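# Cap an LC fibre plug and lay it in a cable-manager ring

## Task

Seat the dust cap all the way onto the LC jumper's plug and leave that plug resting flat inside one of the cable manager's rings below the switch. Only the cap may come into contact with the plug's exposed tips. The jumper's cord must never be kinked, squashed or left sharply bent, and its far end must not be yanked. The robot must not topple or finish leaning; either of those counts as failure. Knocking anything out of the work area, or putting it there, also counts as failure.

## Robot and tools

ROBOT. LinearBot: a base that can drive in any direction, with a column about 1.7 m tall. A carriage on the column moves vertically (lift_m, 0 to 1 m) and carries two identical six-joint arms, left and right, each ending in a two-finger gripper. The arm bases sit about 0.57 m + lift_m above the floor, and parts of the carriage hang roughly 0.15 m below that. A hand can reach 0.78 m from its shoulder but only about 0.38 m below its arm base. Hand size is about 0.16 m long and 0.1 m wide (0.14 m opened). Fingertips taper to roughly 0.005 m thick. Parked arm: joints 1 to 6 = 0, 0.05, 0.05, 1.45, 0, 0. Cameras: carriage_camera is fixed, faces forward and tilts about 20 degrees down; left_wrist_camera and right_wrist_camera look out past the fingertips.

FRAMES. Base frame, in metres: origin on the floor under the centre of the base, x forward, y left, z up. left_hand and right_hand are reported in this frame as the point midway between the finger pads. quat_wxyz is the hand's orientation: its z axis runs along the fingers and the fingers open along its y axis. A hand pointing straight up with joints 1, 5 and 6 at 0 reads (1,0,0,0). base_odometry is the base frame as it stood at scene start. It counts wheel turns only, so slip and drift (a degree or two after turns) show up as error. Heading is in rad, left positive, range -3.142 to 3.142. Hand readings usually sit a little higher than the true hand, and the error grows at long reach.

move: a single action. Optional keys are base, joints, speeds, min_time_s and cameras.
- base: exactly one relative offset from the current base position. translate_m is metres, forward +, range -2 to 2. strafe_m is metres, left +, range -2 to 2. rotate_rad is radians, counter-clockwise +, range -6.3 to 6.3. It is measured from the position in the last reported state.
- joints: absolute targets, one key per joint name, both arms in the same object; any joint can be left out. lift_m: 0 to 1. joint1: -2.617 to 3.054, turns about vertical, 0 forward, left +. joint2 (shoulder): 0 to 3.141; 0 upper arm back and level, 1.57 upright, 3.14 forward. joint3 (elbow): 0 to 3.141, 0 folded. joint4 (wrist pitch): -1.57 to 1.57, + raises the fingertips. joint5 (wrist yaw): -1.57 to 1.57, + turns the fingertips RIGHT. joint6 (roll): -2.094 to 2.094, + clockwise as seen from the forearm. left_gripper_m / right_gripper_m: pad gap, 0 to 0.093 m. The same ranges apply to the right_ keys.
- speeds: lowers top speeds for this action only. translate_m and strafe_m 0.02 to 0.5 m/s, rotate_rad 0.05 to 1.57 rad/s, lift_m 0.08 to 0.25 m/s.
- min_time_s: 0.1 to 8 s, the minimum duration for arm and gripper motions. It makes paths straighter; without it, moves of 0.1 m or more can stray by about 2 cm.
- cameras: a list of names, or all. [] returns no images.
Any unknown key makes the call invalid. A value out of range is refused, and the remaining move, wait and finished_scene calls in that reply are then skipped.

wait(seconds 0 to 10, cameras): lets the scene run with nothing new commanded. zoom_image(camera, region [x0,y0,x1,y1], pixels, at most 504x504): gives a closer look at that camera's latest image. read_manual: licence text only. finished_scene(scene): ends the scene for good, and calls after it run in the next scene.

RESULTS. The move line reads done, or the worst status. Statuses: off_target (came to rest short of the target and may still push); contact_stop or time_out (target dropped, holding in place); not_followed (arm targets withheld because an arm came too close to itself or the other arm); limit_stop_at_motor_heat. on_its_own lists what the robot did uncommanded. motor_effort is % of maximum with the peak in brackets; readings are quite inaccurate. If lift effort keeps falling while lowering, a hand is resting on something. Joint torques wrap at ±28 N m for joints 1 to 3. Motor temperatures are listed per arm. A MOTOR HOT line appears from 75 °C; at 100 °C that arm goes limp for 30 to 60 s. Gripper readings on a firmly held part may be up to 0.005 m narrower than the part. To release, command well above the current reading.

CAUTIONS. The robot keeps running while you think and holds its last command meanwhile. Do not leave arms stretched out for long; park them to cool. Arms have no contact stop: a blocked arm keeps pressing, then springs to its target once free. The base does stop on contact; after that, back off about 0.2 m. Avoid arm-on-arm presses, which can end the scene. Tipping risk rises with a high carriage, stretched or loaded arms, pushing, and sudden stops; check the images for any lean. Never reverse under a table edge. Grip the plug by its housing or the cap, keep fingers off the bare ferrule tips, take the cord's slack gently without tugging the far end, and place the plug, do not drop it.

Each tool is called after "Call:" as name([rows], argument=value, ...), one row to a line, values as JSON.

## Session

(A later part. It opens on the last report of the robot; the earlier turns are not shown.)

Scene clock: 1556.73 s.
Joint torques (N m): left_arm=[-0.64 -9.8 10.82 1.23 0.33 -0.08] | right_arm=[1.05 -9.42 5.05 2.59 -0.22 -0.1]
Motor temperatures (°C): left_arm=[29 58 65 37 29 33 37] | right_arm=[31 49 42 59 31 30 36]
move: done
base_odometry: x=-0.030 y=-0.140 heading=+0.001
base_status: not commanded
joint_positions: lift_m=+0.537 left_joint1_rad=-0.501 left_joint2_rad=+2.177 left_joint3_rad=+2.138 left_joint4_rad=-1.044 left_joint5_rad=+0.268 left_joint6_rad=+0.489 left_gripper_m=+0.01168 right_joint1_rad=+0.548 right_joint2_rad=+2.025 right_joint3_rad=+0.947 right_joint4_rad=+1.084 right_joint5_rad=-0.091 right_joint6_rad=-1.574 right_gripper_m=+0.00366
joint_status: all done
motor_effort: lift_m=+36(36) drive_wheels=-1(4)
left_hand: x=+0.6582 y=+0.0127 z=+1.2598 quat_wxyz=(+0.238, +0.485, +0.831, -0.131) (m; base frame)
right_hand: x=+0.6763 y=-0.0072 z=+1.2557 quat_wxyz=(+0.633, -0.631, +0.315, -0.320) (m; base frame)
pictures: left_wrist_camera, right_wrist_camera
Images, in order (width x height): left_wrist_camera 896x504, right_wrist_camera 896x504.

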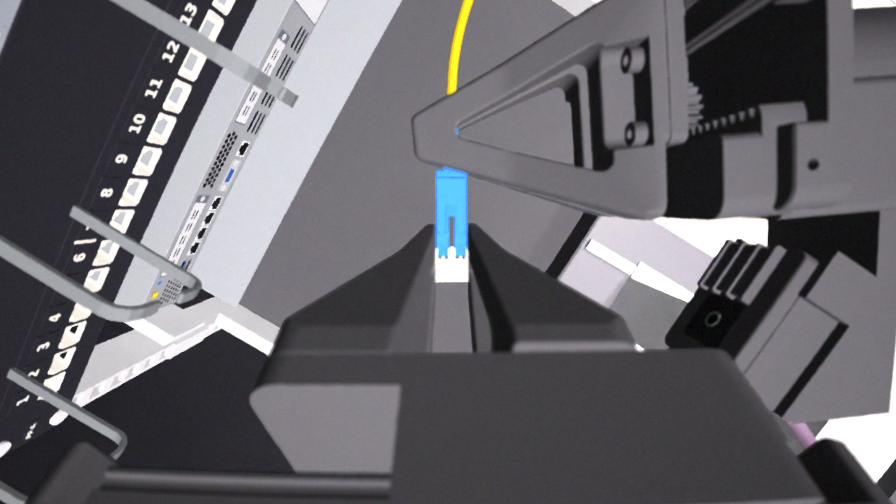

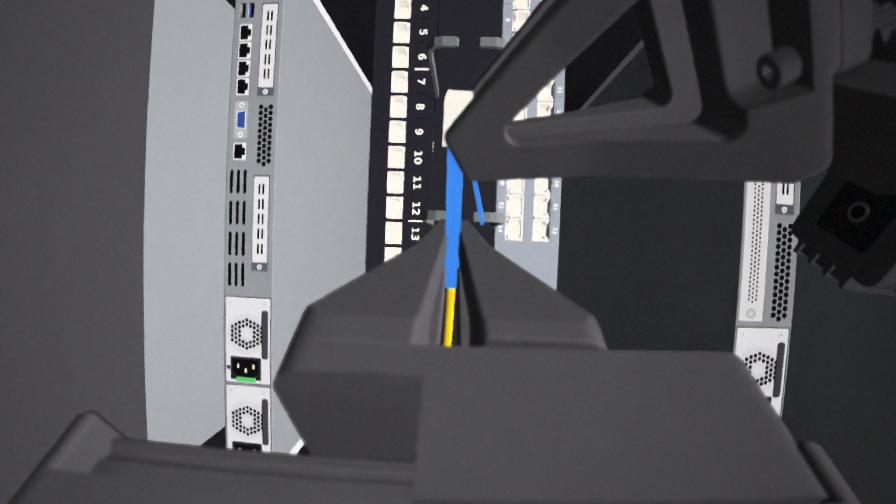

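Call:
move(joints={"right_joint1_rad": 0.5700, "right_joint5_rad": -0.1270}, min_time_s=1.0, cameras=["left_wrist_camera", "right_wrist_camera"])

Call:
zoom_image(camera="left_wrist_camera", region=[421, 220, 481, 280])

Scene clock: 1562.70 s.
Joint torques (N m): left_arm=[-0.64 -9.78 10.74 1.33 0.33 -0.08] | right_arm=[1.73 -9.42 5.04 2.63 -0.37 -0.1]
Motor temperatures (°C): left_arm=[29 58 65 37 29 33 37] | right_arm=[31 49 42 59 31 30 36]
move: off_target
base_odometry: x=-0.030 y=-0.140 heading=+0.001
base_status: not commanded
joint_positions: lift_m=+0.537 left_joint1_rad=-0.501 left_joint2_rad=+2.177 left_joint3_rad=+2.138 left_joint4_rad=-1.053 left_joint5_rad=+0.268 left_joint6_rad=+0.489 left_gripper_m=+0.01168 right_joint1_rad=+0.552 right_joint2_rad=+2.025 right_joint3_rad=+0.947 right_joint4_rad=+1.082 right_joint5_rad=-0.092 right_joint6_rad=-1.574 right_gripper_m=+0.00366
joint_status: right_joint5_rad off_target (ended at -0.093, target -0.127); the others done
motor_effort: lift_m=+36(36) drive_wheels=+1(4)
left_hand: x=+0.6565 y=+0.0136 z=+1.2588 quat_wxyz=(+0.234, +0.485, +0.832, -0.131) (m; base frame)
right_hand: x=+0.6749 y=-0.0050 z=+1.2552 quat_wxyz=(+0.633, -0.632, +0.314, -0.318) (m; base frame)
pictures: left_wrist_camera, right_wrist_camera
Images, in order (width x height): left_wrist_camera 896x504, right_wrist_camera 896x504.

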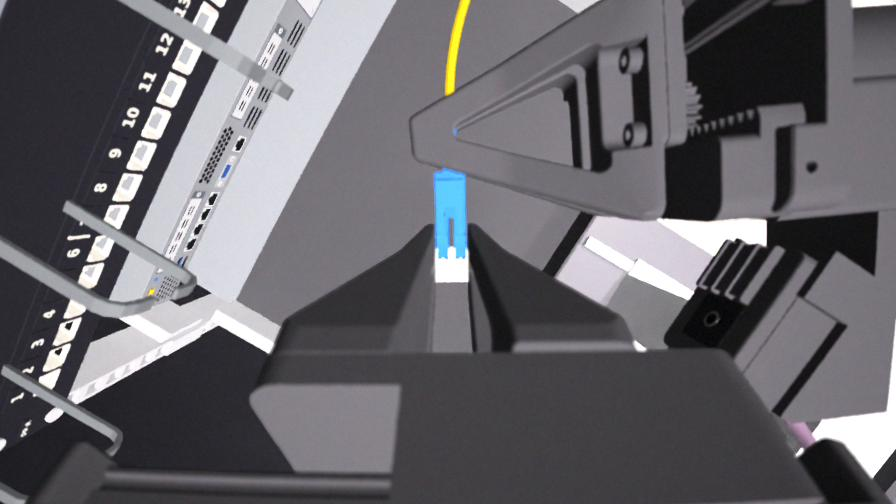

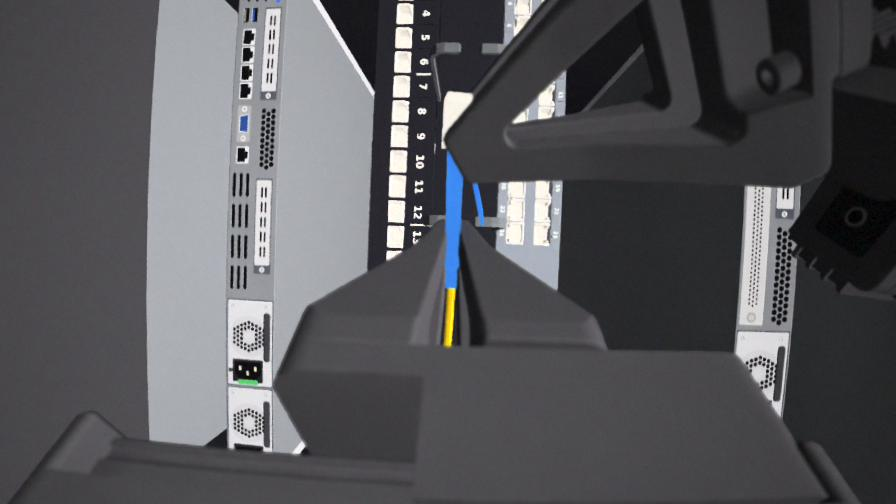

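Scaled by 8.400 from the camera's 896x504 image, which has a finer 1280x720 frame.

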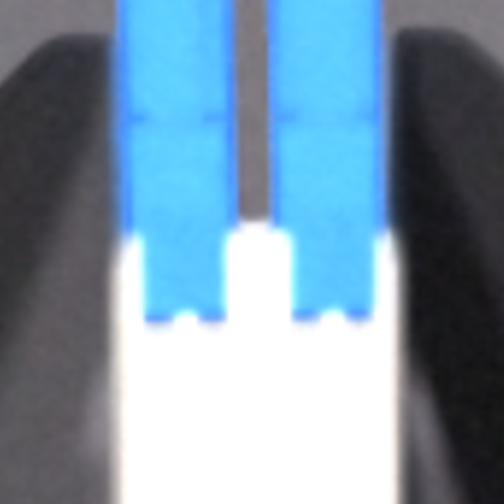

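Call:
move(joints={"left_joint4_rad": -1.0120}, min_time_s=1.0, cameras=["left_wrist_camera", "right_wrist_camera"])

Call:
zoom_image(camera="left_wrist_camera", region=[421, 220, 481, 280])

Scene clock: 1578.50 s.
Joint torques (N m): left_arm=[-0.61 -9.8 10.74 1.66 0.32 -0.08] | right_arm=[1.7 -9.42 5.05 2.62 -0.36 -0.09]
Motor temperatures (°C): left_arm=[29 58 65 37 29 33 37] | right_arm=[31 49 42 59 31 30 36]
move: off_target
base_odometry: x=-0.030 y=-0.140 heading=+0.001
base_status: not commanded
joint_positions: lift_m=+0.537 left_joint1_rad=-0.501 left_joint2_rad=+2.177 left_joint3_rad=+2.138 left_joint4_rad=-1.053 left_joint5_rad=+0.268 left_joint6_rad=+0.489 left_gripper_m=+0.01168 right_joint1_rad=+0.553 right_joint2_rad=+2.025 right_joint3_rad=+0.947 right_joint4_rad=+1.081 right_joint5_rad=-0.093 right_joint6_rad=-1.574 right_gripper_m=+0.00366
joint_status: left_joint4_rad off_target (ended at -1.053, target -1.012)
motor_effort: lift_m=+36(36) drive_wheels=+3(5)
left_hand: x=+0.6565 y=+0.0136 z=+1.2588 quat_wxyz=(+0.234, +0.485, +0.832, -0.131) (m; base frame)
right_hand: x=+0.6747 y=-0.0047 z=+1.2551 quat_wxyz=(+0.633, -0.632, +0.314, -0.317) (m; base frame)
pictures: left_wrist_camera, right_wrist_camera
Images, in order (width x height): left_wrist_camera 896x504, right_wrist_camera 896x504.

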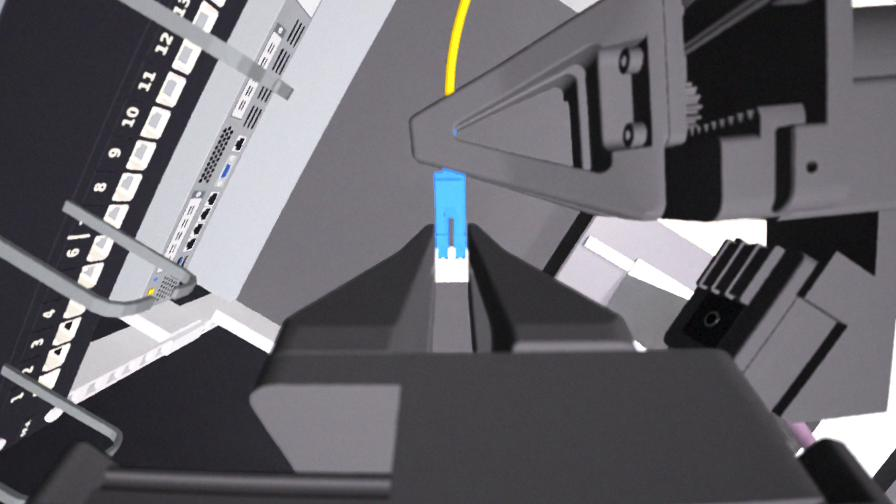

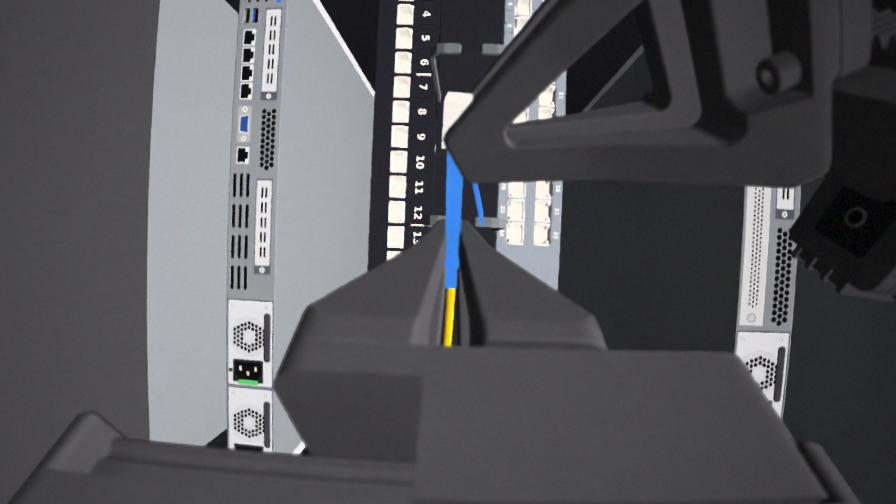

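Scaled by 8.400 from the camera's 896x504 image, which has a finer 1280x720 frame.

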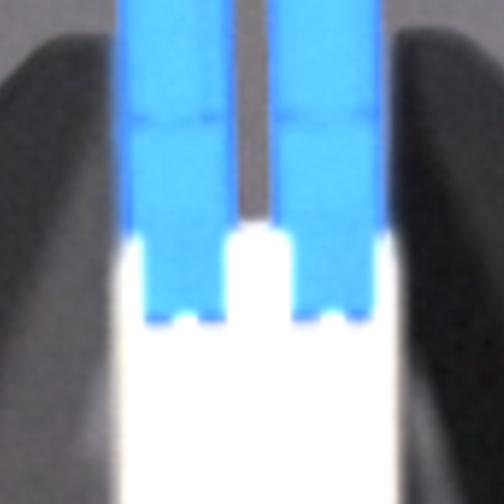

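Call:
move(joints={"left_joint4_rad": -0.9880, "right_joint1_rad": 0.5780, "right_joint5_rad": -0.1450}, min_time_s=1.2, cameras=["left_wrist_camera", "right_wrist_camera"])

Call:
zoom_image(camera="left_wrist_camera", region=[421, 220, 481, 280])

Scene clock: 1585.03 s.
Joint torques (N m): left_arm=[-0.61 -9.83 10.81 1.9 0.33 -0.08] | right_arm=[2.48 -9.43 5.04 2.62 -0.55 -0.1]
Motor temperatures (°C): left_arm=[29 58 65 37 29 33 37] | right_arm=[31 49 42 59 31 30 36]
move: off_target
base_odometry: x=-0.030 y=-0.140 heading=+0.001
base_status: not commanded
joint_positions: lift_m=+0.537 left_joint1_rad=-0.501 left_joint2_rad=+2.177 left_joint3_rad=+2.138 left_joint4_rad=-1.050 left_joint5_rad=+0.267 left_joint6_rad=+0.489 left_gripper_m=+0.01168 right_joint1_rad=+0.553 right_joint2_rad=+2.025 right_joint3_rad=+0.947 right_joint4_rad=+1.081 right_joint5_rad=-0.093 right_joint6_rad=-1.574 right_gripper_m=+0.00366
joint_status: left_joint4_rad off_target (ended at -1.050, target -0.988); right_joint1_rad off_target (ended at +0.553, target +0.578); right_joint5_rad off_target (ended at -0.093, target -0.145)
motor_effort: lift_m=+36(36) drive_wheels=+3(4)
left_hand: x=+0.6572 y=+0.0134 z=+1.2591 quat_wxyz=(+0.235, +0.485, +0.832, -0.131) (m; base frame)
right_hand: x=+0.6747 y=-0.0047 z=+1.2551 quat_wxyz=(+0.633, -0.632, +0.314, -0.317) (m; base frame)
pictures: left_wrist_camera, right_wrist_camera
Images, in order (width x height): left_wrist_camera 896x504, right_wrist_camera 896x504.

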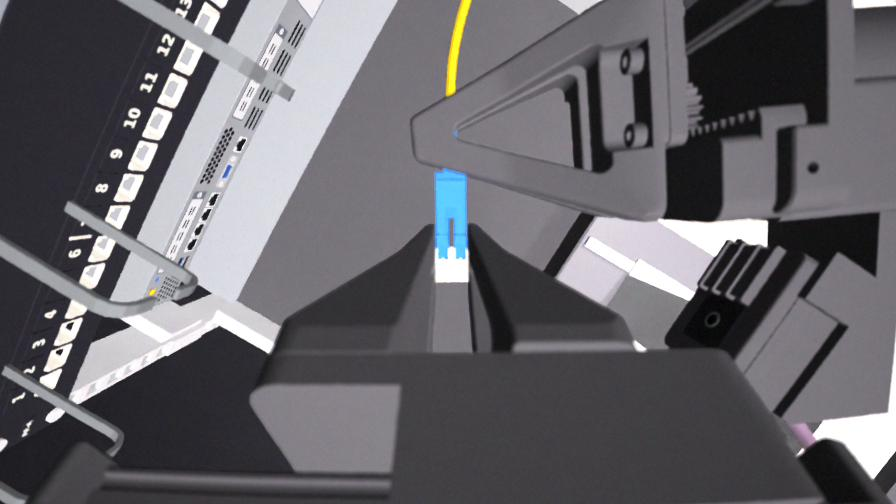

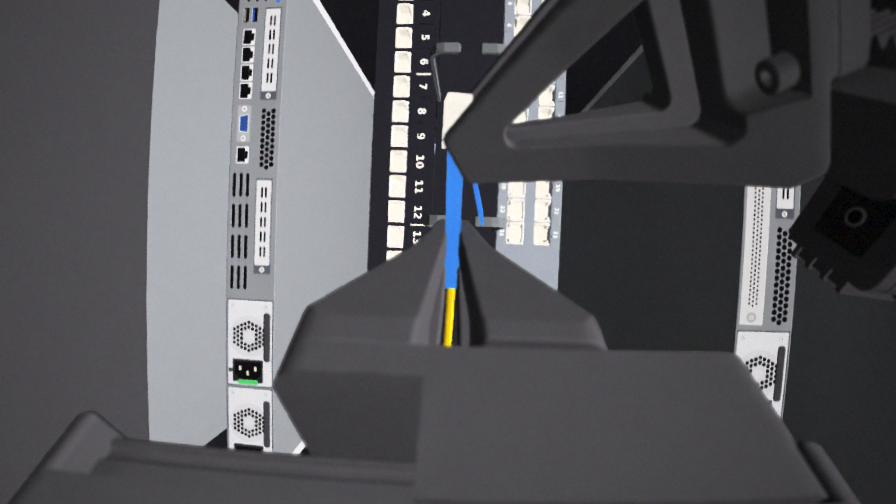

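Scaled by 8.400 from the camera's 896x504 image, which has a finer 1280x720 frame.

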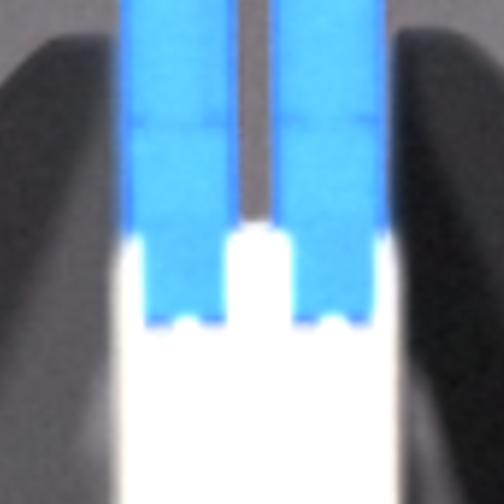

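Call:
move(joints={"left_joint4_rad": -0.9600, "right_joint1_rad": 0.5880, "right_joint5_rad": -0.1650}, min_time_s=1.2, cameras=["left_wrist_camera"])

Call:
zoom_image(camera="left_wrist_camera", region=[421, 220, 481, 280])

Scene clock: 1590.60 s.
Joint torques (N m): left_arm=[-0.64 -9.78 10.81 2.17 0.33 -0.08] | right_arm=[3.23 -9.42 5.05 2.62 -0.74 -0.1]
Motor temperatures (°C): left_arm=[29 58 65 38 29 33 37] | right_arm=[31 49 42 59 32 30 36]
move: off_target
base_odometry: x=-0.030 y=-0.140 heading=+0.001
base_status: not commanded
joint_positions: lift_m=+0.537 left_joint1_rad=-0.501 left_joint2_rad=+2.177 left_joint3_rad=+2.138 left_joint4_rad=-1.046 left_joint5_rad=+0.267 left_joint6_rad=+0.489 left_gripper_m=+0.01167 right_joint1_rad=+0.555 right_joint2_rad=+2.025 right_joint3_rad=+0.947 right_joint4_rad=+1.082 right_joint5_rad=-0.095 right_joint6_rad=-1.574 right_gripper_m=+0.00366
joint_status: left_joint4_rad off_target (ended at -1.046, target -0.960); right_joint1_rad off_target (ended at +0.555, target +0.588); right_joint5_rad off_target (ended at -0.095, target -0.165)
motor_effort: lift_m=+36(36) drive_wheels=+2(7)
left_hand: x=+0.6580 y=+0.0130 z=+1.2596 quat_wxyz=(+0.237, +0.485, +0.832, -0.130) (m; base frame)
right_hand: x=+0.6737 y=-0.0032 z=+1.2552 quat_wxyz=(+0.634, -0.633, +0.312, -0.316) (m; base frame)
pictures: left_wrist_camera
Images, in order (width x height): left_wrist_camera 896x504.

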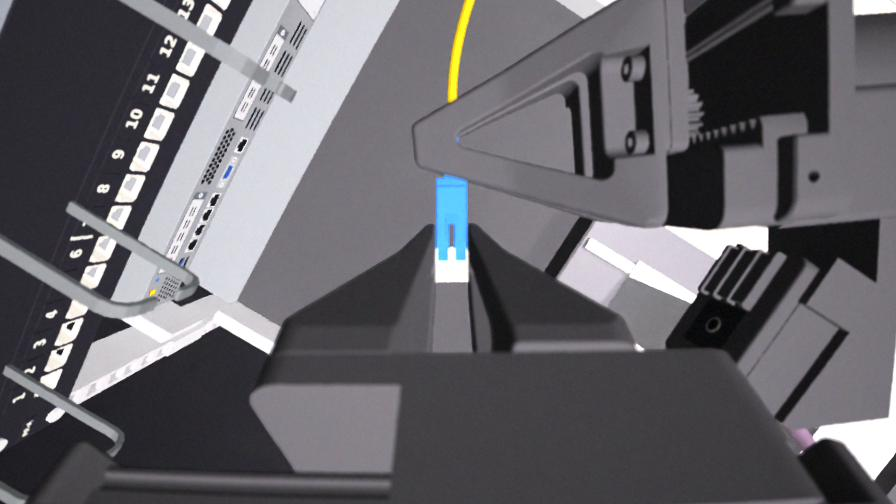

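Scaled by 8.400 from the camera's 896x504 image, which has a finer 1280x720 frame.

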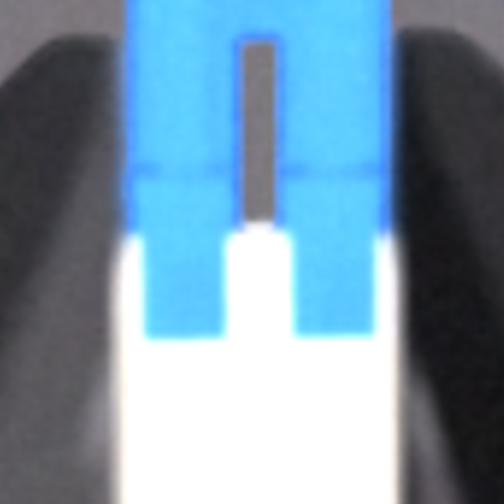

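Call:
move(joints={"left_joint4_rad": -0.9350, "right_joint1_rad": 0.6020, "right_joint5_rad": -0.1900}, min_time_s=1.2, cameras=["left_wrist_camera"])

Call:
zoom_image(camera="left_wrist_camera", region=[421, 220, 481, 280])

Scene clock: 1599.77 s.
Joint torques (N m): left_arm=[-0.64 -9.8 10.78 2.43 0.34 -0.08] | right_arm=[4.4 -9.42 5.03 2.61 -1.01 -0.1]
Motor temperatures (°C): left_arm=[29 58 65 39 29 33 37] | right_arm=[31 49 42 59 32 30 36]
move: off_target
base_odometry: x=-0.030 y=-0.140 heading=+0.001
base_status: not commanded
joint_positions: lift_m=+0.537 left_joint1_rad=-0.501 left_joint2_rad=+2.177 left_joint3_rad=+2.138 left_joint4_rad=-1.045 left_joint5_rad=+0.265 left_joint6_rad=+0.489 left_gripper_m=+0.01167 right_joint1_rad=+0.558 right_joint2_rad=+2.025 right_joint3_rad=+0.947 right_joint4_rad=+1.082 right_joint5_rad=-0.095 right_joint6_rad=-1.574 right_gripper_m=+0.00366
joint_status: left_joint4_rad off_target (ended at -1.045, target -0.935); right_joint1_rad off_target (ended at +0.558, target +0.602); right_joint5_rad off_target (ended at -0.095, target -0.190)
motor_effort: lift_m=+36(36) drive_wheels=+1(5)
left_hand: x=+0.6583 y=+0.0132 z=+1.2595 quat_wxyz=(+0.238, +0.485, +0.832, -0.130) (m; base frame)
right_hand: x=+0.6730 y=-0.0022 z=+1.2553 quat_wxyz=(+0.635, -0.633, +0.311, -0.315) (m; base frame)
pictures: left_wrist_camera
Images, in order (width x height): left_wrist_camera 896x504.

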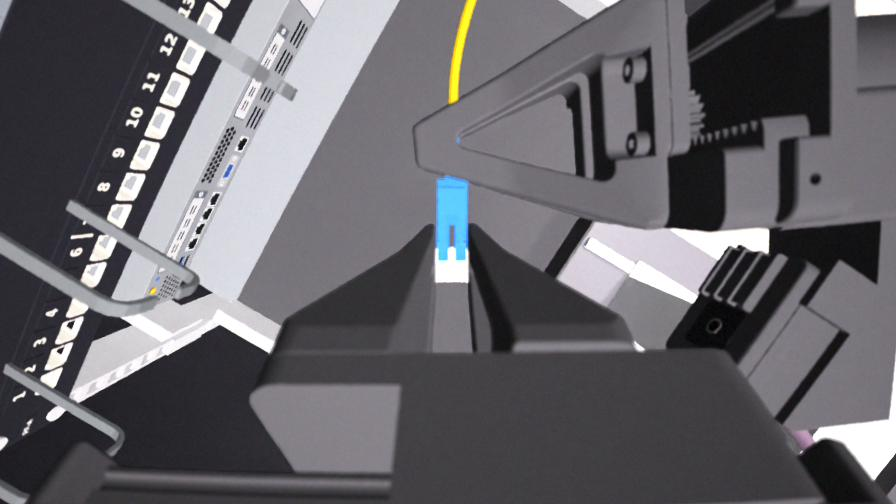

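Scaled by 8.400 from the camera's 896x504 image, which has a finer 1280x720 frame.

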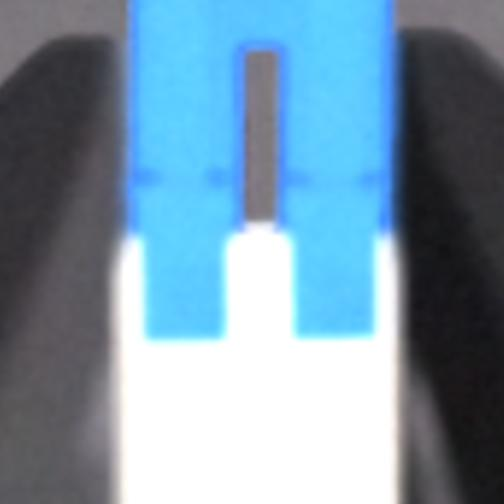

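Call:
move(joints={"left_joint4_rad": -0.9050, "right_joint1_rad": 0.6200, "right_joint5_rad": -0.2200}, min_time_s=1.2, cameras=["left_wrist_camera", "right_wrist_camera"])

Call:
zoom_image(camera="left_wrist_camera", region=[421, 220, 481, 280])

Call:
zoom_image(camera="right_wrist_camera", region=[401, 60, 501, 160])

Scene clock: 1610.27 s.
Joint torques (N m): left_arm=[-0.64 -9.8 10.78 2.76 0.39 -0.08] | right_arm=[5.94 -9.43 5.05 2.62 -1.34 -0.1]
Motor temperatures (°C): left_arm=[29 58 65 40 29 33 37] | right_arm=[32 49 42 59 32 30 36]
move: off_target
base_odometry: x=-0.030 y=-0.140 heading=+0.001
base_status: not commanded
joint_positions: lift_m=+0.537 left_joint1_rad=-0.501 left_joint2_rad=+2.177 left_joint3_rad=+2.138 left_joint4_rad=-1.045 left_joint5_rad=+0.262 left_joint6_rad=+0.489 left_gripper_m=+0.01166 right_joint1_rad=+0.560 right_joint2_rad=+2.025 right_joint3_rad=+0.947 right_joint4_rad=+1.081 right_joint5_rad=-0.095 right_joint6_rad=-1.574 right_gripper_m=+0.00366
joint_status: left_joint4_rad off_target (ended at -1.045, target -0.905); right_joint1_rad off_target (ended at +0.560, target +0.620); right_joint5_rad off_target (ended at -0.095, target -0.220)
motor_effort: lift_m=+36(36) drive_wheels=+4(4)
left_hand: x=+0.6586 y=+0.0136 z=+1.2594 quat_wxyz=(+0.238, +0.484, +0.832, -0.128) (m; base frame)
right_hand: x=+0.6723 y=-0.0011 z=+1.2551 quat_wxyz=(+0.635, -0.634, +0.311, -0.314) (m; base frame)
pictures: left_wrist_camera, right_wrist_camera
Images, in order (width x height): left_wrist_camera 896x504, right_wrist_camera 896x504.

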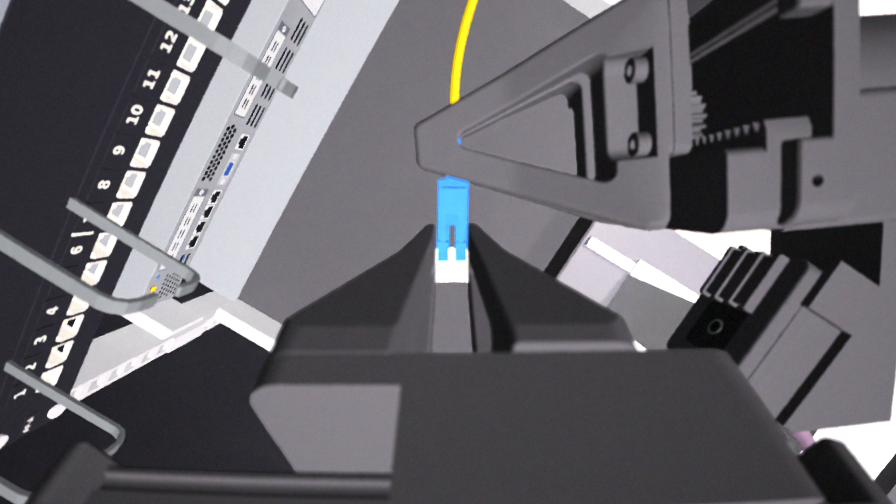

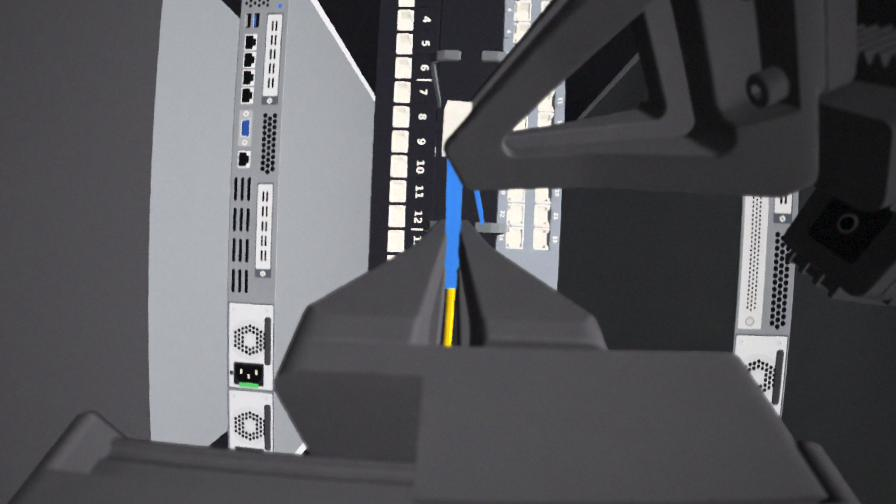

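Scaled by 8.400 from the camera's 896x504 image, which has a finer 1280x720 frame.

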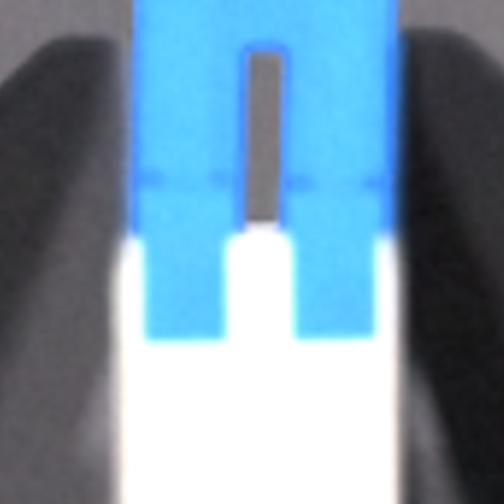

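Scaled by 5.040 from the camera's 896x504 image, which has a finer 1280x720 frame.

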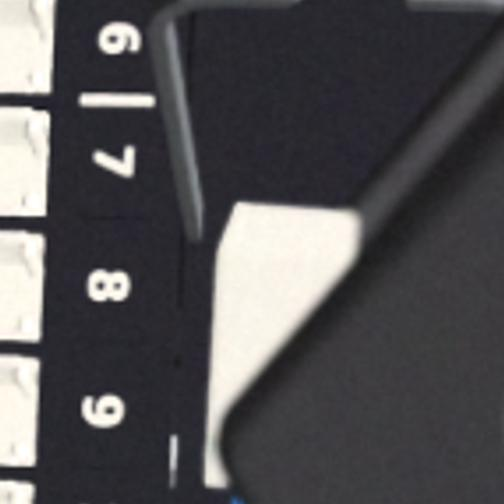

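Call:
move(joints={"left_joint4_rad": -1.0420, "right_joint1_rad": 0.5610, "right_joint5_rad": -0.0980}, min_time_s=1.5, cameras=[])

Call:
move(joints={"left_gripper_m": 0.0160}, min_time_s=1.2, cameras=["left_wrist_camera", "right_wrist_camera"])

Call:
zoom_image(camera="left_wrist_camera", region=[401, 190, 501, 290])

Call:
zoom_image(camera="right_wrist_camera", region=[401, 60, 501, 160])

Scene clock: 1628.90 s.
Joint torques (N m): left_arm=[-0.58 -9.78 10.76 1.35 0.38 -0.08] | right_arm=[0.09 -9.42 5.04 2.63 -0.13 -0.1]
Motor temperatures (°C): left_arm=[29 58 66 43 29 33 37] | right_arm=[33 49 42 59 33 30 36]
move: done
base_odometry: x=-0.030 y=-0.140 heading=+0.001
base_status: not commanded
joint_positions: lift_m=+0.537 left_joint1_rad=-0.501 left_joint2_rad=+2.177 left_joint3_rad=+2.138 left_joint4_rad=-1.055 left_joint5_rad=+0.261 left_joint6_rad=+0.489 left_gripper_m=+0.01166 right_joint1_rad=+0.560 right_joint2_rad=+2.025 right_joint3_rad=+0.947 right_joint4_rad=+1.081 right_joint5_rad=-0.086 right_joint6_rad=-1.574 right_gripper_m=+0.00366
joint_status: all done
motor_effort: lift_m=+36(36) drive_wheels=+1(4)
left_hand: x=+0.6569 y=+0.0146 z=+1.2584 quat_wxyz=(+0.233, +0.484, +0.833, -0.128) (m; base frame)
right_hand: x=+0.6733 y=-0.0025 z=+1.2549 quat_wxyz=(+0.633, -0.633, +0.314, -0.317) (m; base frame)
pictures: none
No camera images: "cameras" was empty.

Scene clock: 1630.40 s.
Joint torques (N m): left_arm=[-0.61 -9.77 10.77 1.35 0.34 -0.08] | right_arm=[0.09 -9.43 5.04 2.63 -0.12 -0.1]
Motor temperatures (°C): left_arm=[29 58 66 42 29 33 36] | right_arm=[32 49 42 59 33 30 36]
move: done
base_odometry: x=-0.030 y=-0.140 heading=+0.001
base_status: not commanded
joint_positions: lift_m=+0.537 left_joint1_rad=-0.501 left_joint2_rad=+2.177 left_joint3_rad=+2.138 left_joint4_rad=-1.054 left_joint5_rad=+0.266 left_joint6_rad=+0.489 left_gripper_m=+0.01589 right_joint1_rad=+0.560 right_joint2_rad=+2.025 right_joint3_rad=+0.947 right_joint4_rad=+1.081 right_joint5_rad=-0.087 right_joint6_rad=-1.574 right_gripper_m=+0.00366
joint_status: all done
motor_effort: lift_m=+36(36) drive_wheels=+0(5)
left_hand: x=+0.6565 y=+0.0139 z=+1.2586 quat_wxyz=(+0.233, +0.485, +0.833, -0.130) (m; base frame)
right_hand: x=+0.6731 y=-0.0023 z=+1.2549 quat_wxyz=(+0.633, -0.633, +0.314, -0.317) (m; base frame)
pictures: left_wrist_camera, right_wrist_camera
Images, in order (width x height): left_wrist_camera 896x504, right_wrist_camera 896x504.

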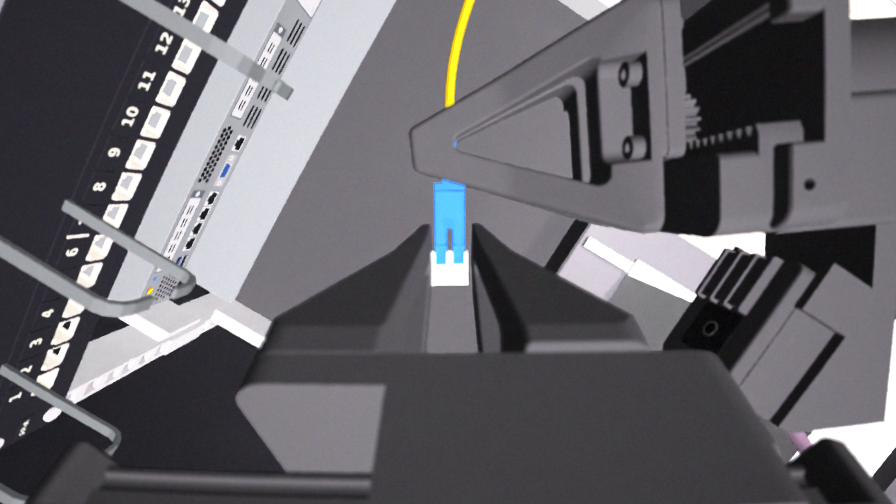

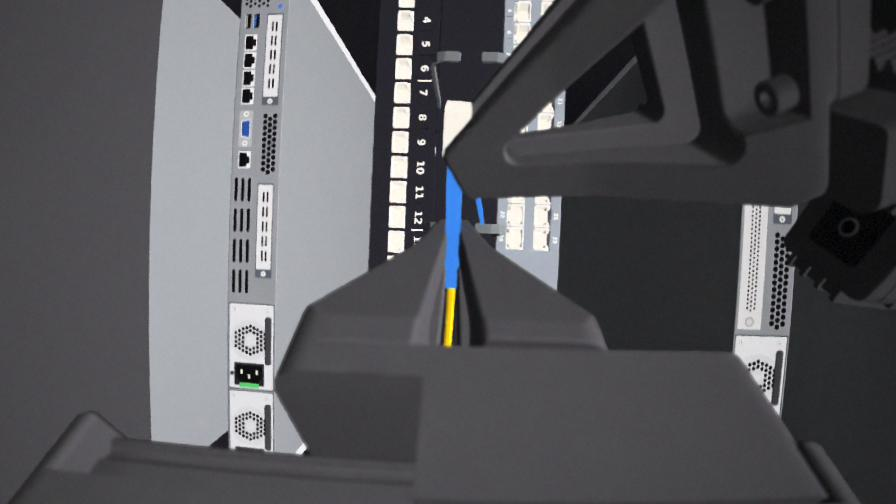

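Scaled by 5.040 from the camera's 896x504 image, which has a finer 1280x720 frame.

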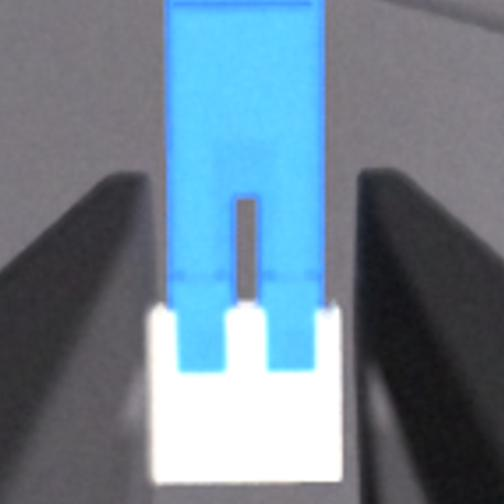

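Scaled by 5.040 from the camera's 896x504 image, which has a finer 1280x720 frame.

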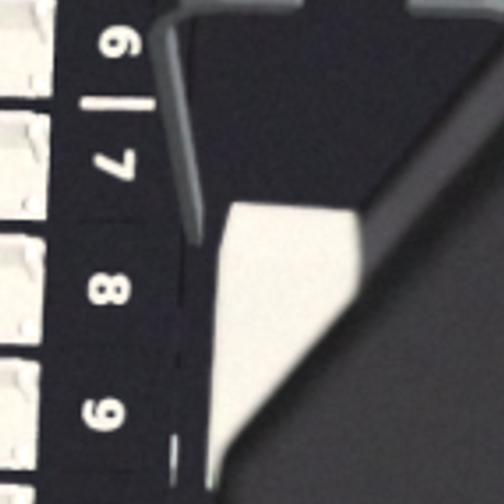

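Call:
move(joints={"left_gripper_m": 0.0440}, min_time_s=1.2, cameras=[])

Call:
move(joints={"right_joint1_rad": 0.4850}, min_time_s=2.5, cameras=["left_wrist_camera", "right_wrist_camera"])

Call:
zoom_image(camera="right_wrist_camera", region=[401, 20, 521, 140])

Call:
zoom_image(camera="left_wrist_camera", region=[381, 90, 521, 230])

Scene clock: 1646.93 s.
Joint torques (N m): left_arm=[-0.62 -9.8 10.76 1.35 0.32 -0.07] | right_arm=[0.08 -9.4 5.05 2.63 -0.12 -0.1]
Motor temperatures (°C): left_arm=[29 58 66 40 29 33 36] | right_arm=[32 49 42 59 32 30 36]
move: done
base_odometry: x=-0.030 y=-0.140 heading=+0.001
base_status: not commanded
joint_positions: lift_m=+0.537 left_joint1_rad=-0.501 left_joint2_rad=+2.177 left_joint3_rad=+2.138 left_joint4_rad=-1.054 left_joint5_rad=+0.267 left_joint6_rad=+0.489 left_gripper_m=+0.04387 right_joint1_rad=+0.560 right_joint2_rad=+2.025 right_joint3_rad=+0.947 right_joint4_rad=+1.081 right_joint5_rad=-0.087 right_joint6_rad=-1.574 right_gripper_m=+0.00366
joint_status: all done
motor_effort: lift_m=+36(36) drive_wheels=+2(5)
left_hand: x=+0.6564 y=+0.0137 z=+1.2587 quat_wxyz=(+0.233, +0.485, +0.833, -0.131) (m; base frame)
right_hand: x=+0.6731 y=-0.0022 z=+1.2549 quat_wxyz=(+0.633, -0.633, +0.313, -0.317) (m; base frame)
pictures: none
No camera images: "cameras" was empty.

Scene clock: 1649.73 s.
Joint torques (N m): left_arm=[-0.62 -9.77 10.78 1.34 0.33 -0.08] | right_arm=[-0.62 -9.43 5.05 2.63 -0.11 -0.1]
Motor temperatures (°C): left_arm=[29 58 66 40 29 33 36] | right_arm=[32 49 42 59 32 30 36]
move: done
base_odometry: x=-0.030 y=-0.140 heading=+0.001
base_status: not commanded
joint_positions: lift_m=+0.537 left_joint1_rad=-0.501 left_joint2_rad=+2.177 left_joint3_rad=+2.138 left_joint4_rad=-1.054 left_joint5_rad=+0.268 left_joint6_rad=+0.489 left_gripper_m=+0.04387 right_joint1_rad=+0.491 right_joint2_rad=+2.025 right_joint3_rad=+0.947 right_joint4_rad=+1.081 right_joint5_rad=-0.088 right_joint6_rad=-1.574 right_gripper_m=+0.00366
joint_status: all done
motor_effort: lift_m=+36(36) drive_wheels=+0(5)
left_hand: x=+0.6564 y=+0.0137 z=+1.2587 quat_wxyz=(+0.233, +0.485, +0.833, -0.131) (m; base frame)
right_hand: x=+0.6930 y=-0.0346 z=+1.2549 quat_wxyz=(+0.622, -0.622, +0.335, -0.338) (m; base frame)
pictures: left_wrist_camera, right_wrist_camera
Images, in order (width x height): left_wrist_camera 896x504, right_wrist_camera 896x504.

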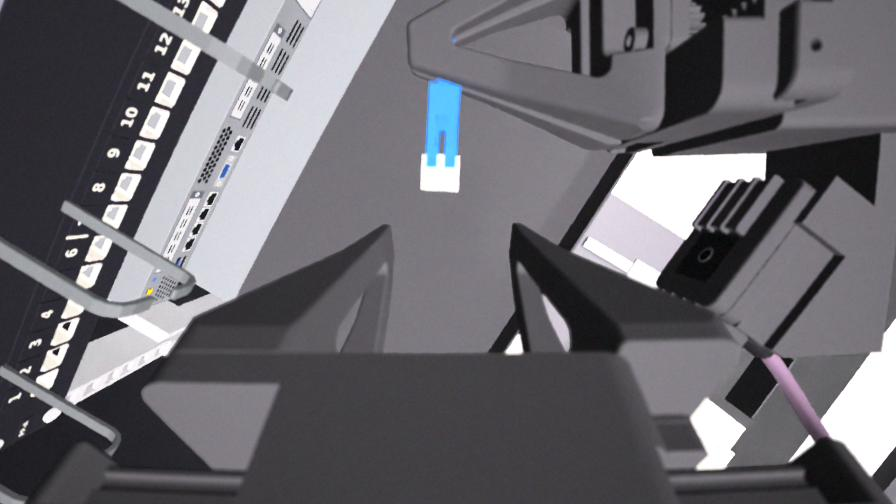

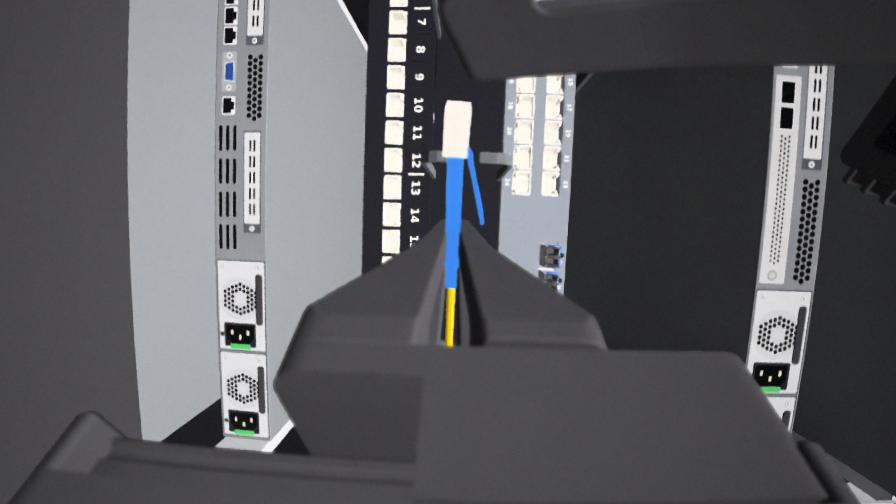

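Scaled by 4.200 from the camera's 896x504 image, which has a finer 1280x720 frame.

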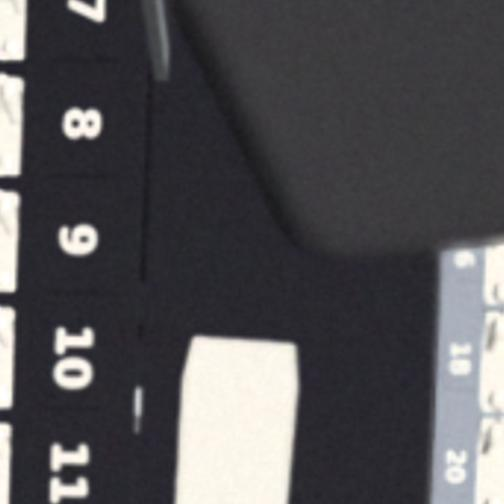

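Scaled by 3.600 from the camera's 896x504 image, which has a finer 1280x720 frame.

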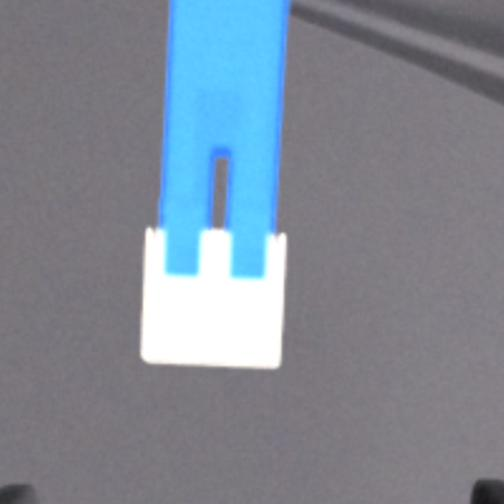

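Call:
zoom_image(camera="right_wrist_camera", region=[411, 85, 511, 185])

Call:
move(joints={"left_joint1_rad": -0.171, "left_joint2_rad": 1.778, "left_joint3_rad": 1.628, "left_joint4_rad": -0.975, "left_joint5_rad": 0.471, "left_joint6_rad": 0.777}, min_time_s=3, cameras=["carriage_camera", "right_wrist_camera"])

Scaled by 5.040 from the camera's 896x504 image, which has a finer 1280x720 frame.

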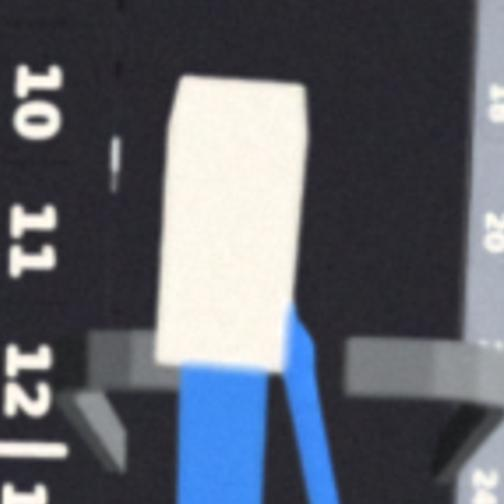

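Scene clock: 1660.80 s.
Joint torques (N m): left_arm=[0.69 -11.21 6.26 1.21 0.44 0.12] | right_arm=[-0.59 -9.42 5.04 2.63 -0.1 -0.1]
Motor temperatures (°C): left_arm=[29 60 65 40 29 33 35] | right_arm=[32 49 41 59 32 30 36]
move: done
base_odometry: x=-0.030 y=-0.140 heading=+0.001
base_status: not commanded
joint_positions: lift_m=+0.537 left_joint1_rad=-0.179 left_joint2_rad=+1.814 left_joint3_rad=+1.643 left_joint4_rad=-0.990 left_joint5_rad=+0.457 left_joint6_rad=+0.765 left_gripper_m=+0.04387 right_joint1_rad=+0.491 right_joint2_rad=+2.025 right_joint3_rad=+0.947 right_joint4_rad=+1.081 right_joint5_rad=-0.089 right_joint6_rad=-1.574 right_gripper_m=+0.00366
joint_status: all done
motor_effort: lift_m=+36(36) drive_wheels=+0(5)
left_hand: x=+0.6211 y=+0.1565 z=+1.2689 quat_wxyz=(+0.254, +0.475, +0.828, -0.155) (m; base frame)
right_hand: x=+0.6930 y=-0.0345 z=+1.2549 quat_wxyz=(+0.622, -0.622, +0.335, -0.338) (m; base frame)
pictures: carriage_camera, right_wrist_camera
Images, in order (width x height): carriage_camera 896x504, right_wrist_camera 896x504.

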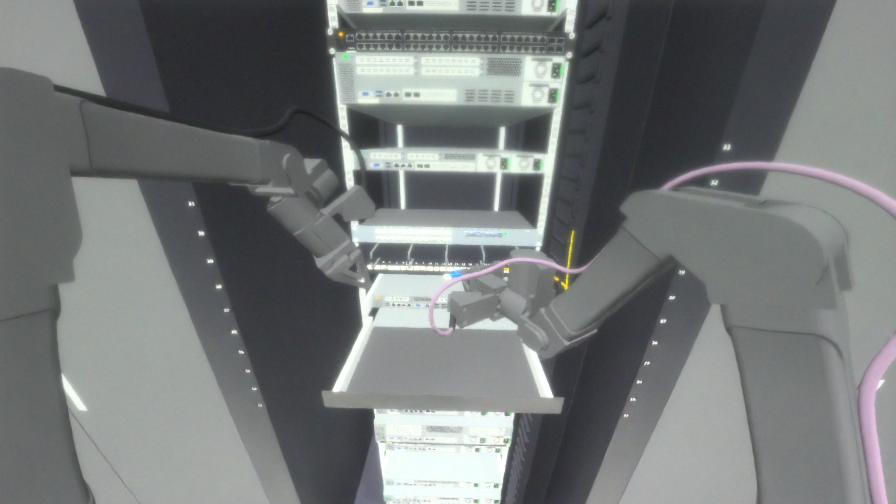

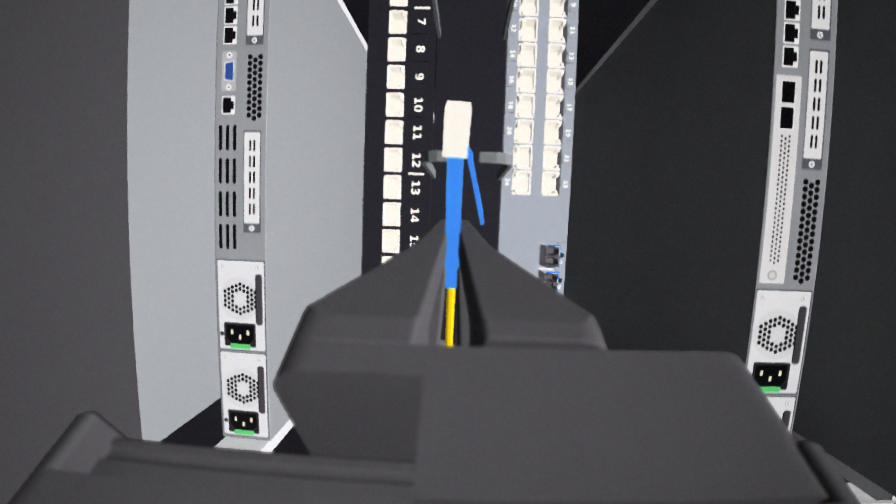

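Call:
move(joints={"left_joint1_rad": -0.187, "left_joint2_rad": 1.11, "left_joint3_rad": 0.98, "left_joint4_rad": -0.89, "left_joint5_rad": 0.34, "left_joint6_rad": 0.51, "right_joint1_rad": 0.5364, "right_joint2_rad": 2.1313, "right_joint3_rad": 1.0857, "right_joint4_rad": 1.0355, "right_joint5_rad": 0.2614}, min_time_s=3, cameras=["carriage_camera", "right_wrist_camera"])

Call:
zoom_image(camera="right_wrist_camera", region=[336, 40, 586, 290])

Scene clock: 1754.33 s.
Joint torques (N m): left_arm=[-0.59 -3.93 6.41 1.48 0.12 -0.1] | right_arm=[0.58 -10.24 8.14 2.51 0.11 -0.1]
Motor temperatures (°C): left_arm=[29 67 57 39 29 33 34] | right_arm=[31 49 42 59 32 30 37]
move: done
base_odometry: x=-0.030 y=-0.140 heading=+0.001
base_status: not commanded
joint_positions: lift_m=+0.537 left_joint1_rad=-0.179 left_joint2_rad=+1.125 left_joint3_rad=+0.995 left_joint4_rad=-0.906 left_joint5_rad=+0.353 left_joint6_rad=+0.521 left_gripper_m=+0.04387 right_joint1_rad=+0.530 right_joint2_rad=+2.114 right_joint3_rad=+1.063 right_joint4_rad=+1.050 right_joint5_rad=+0.251 right_joint6_rad=-1.574 right_gripper_m=+0.00366
joint_status: all done
motor_effort: lift_m=+36(36) drive_wheels=+2(4)
left_hand: x=+0.4772 y=+0.1992 z=+1.2680 quat_wxyz=(+0.285, +0.369, +0.876, -0.122) (m; base frame)
right_hand: x=+0.7292 y=-0.0550 z=+1.2476 quat_wxyz=(+0.564, -0.566, +0.424, -0.426) (m; base frame)
pictures: carriage_camera, right_wrist_camera
Images, in order (width x height): carriage_camera 896x504, right_wrist_camera 896x504.

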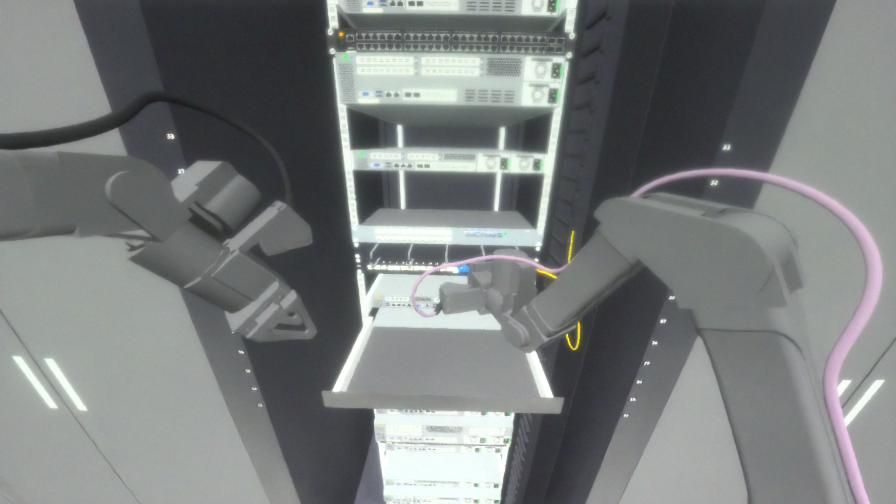

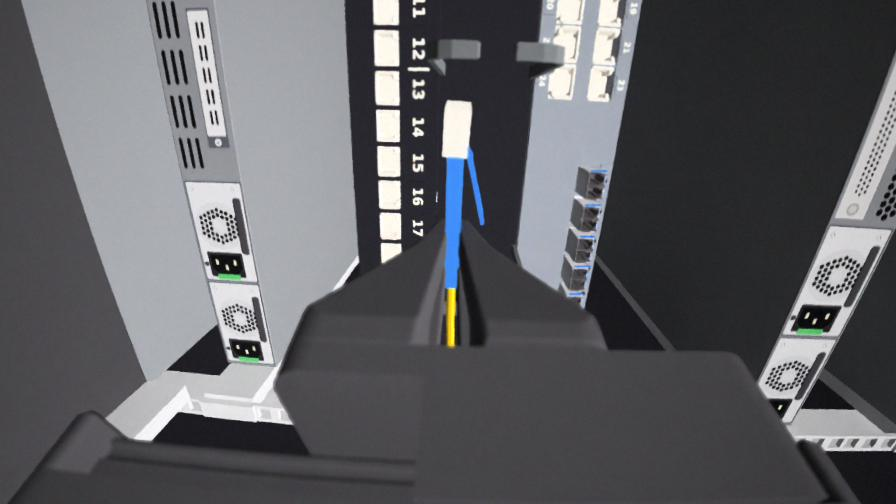

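Scaled by 2.016 from the camera's 896x504 image, which has a finer 1280x720 frame.

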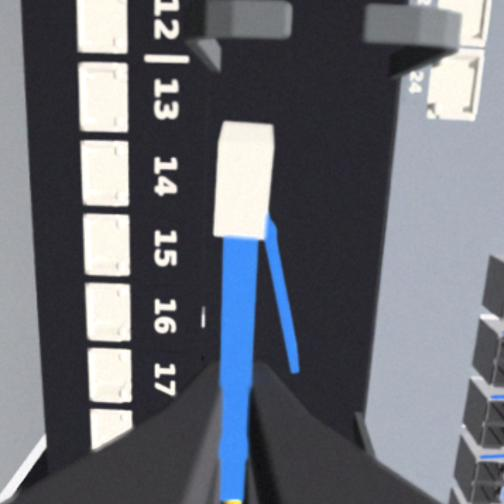

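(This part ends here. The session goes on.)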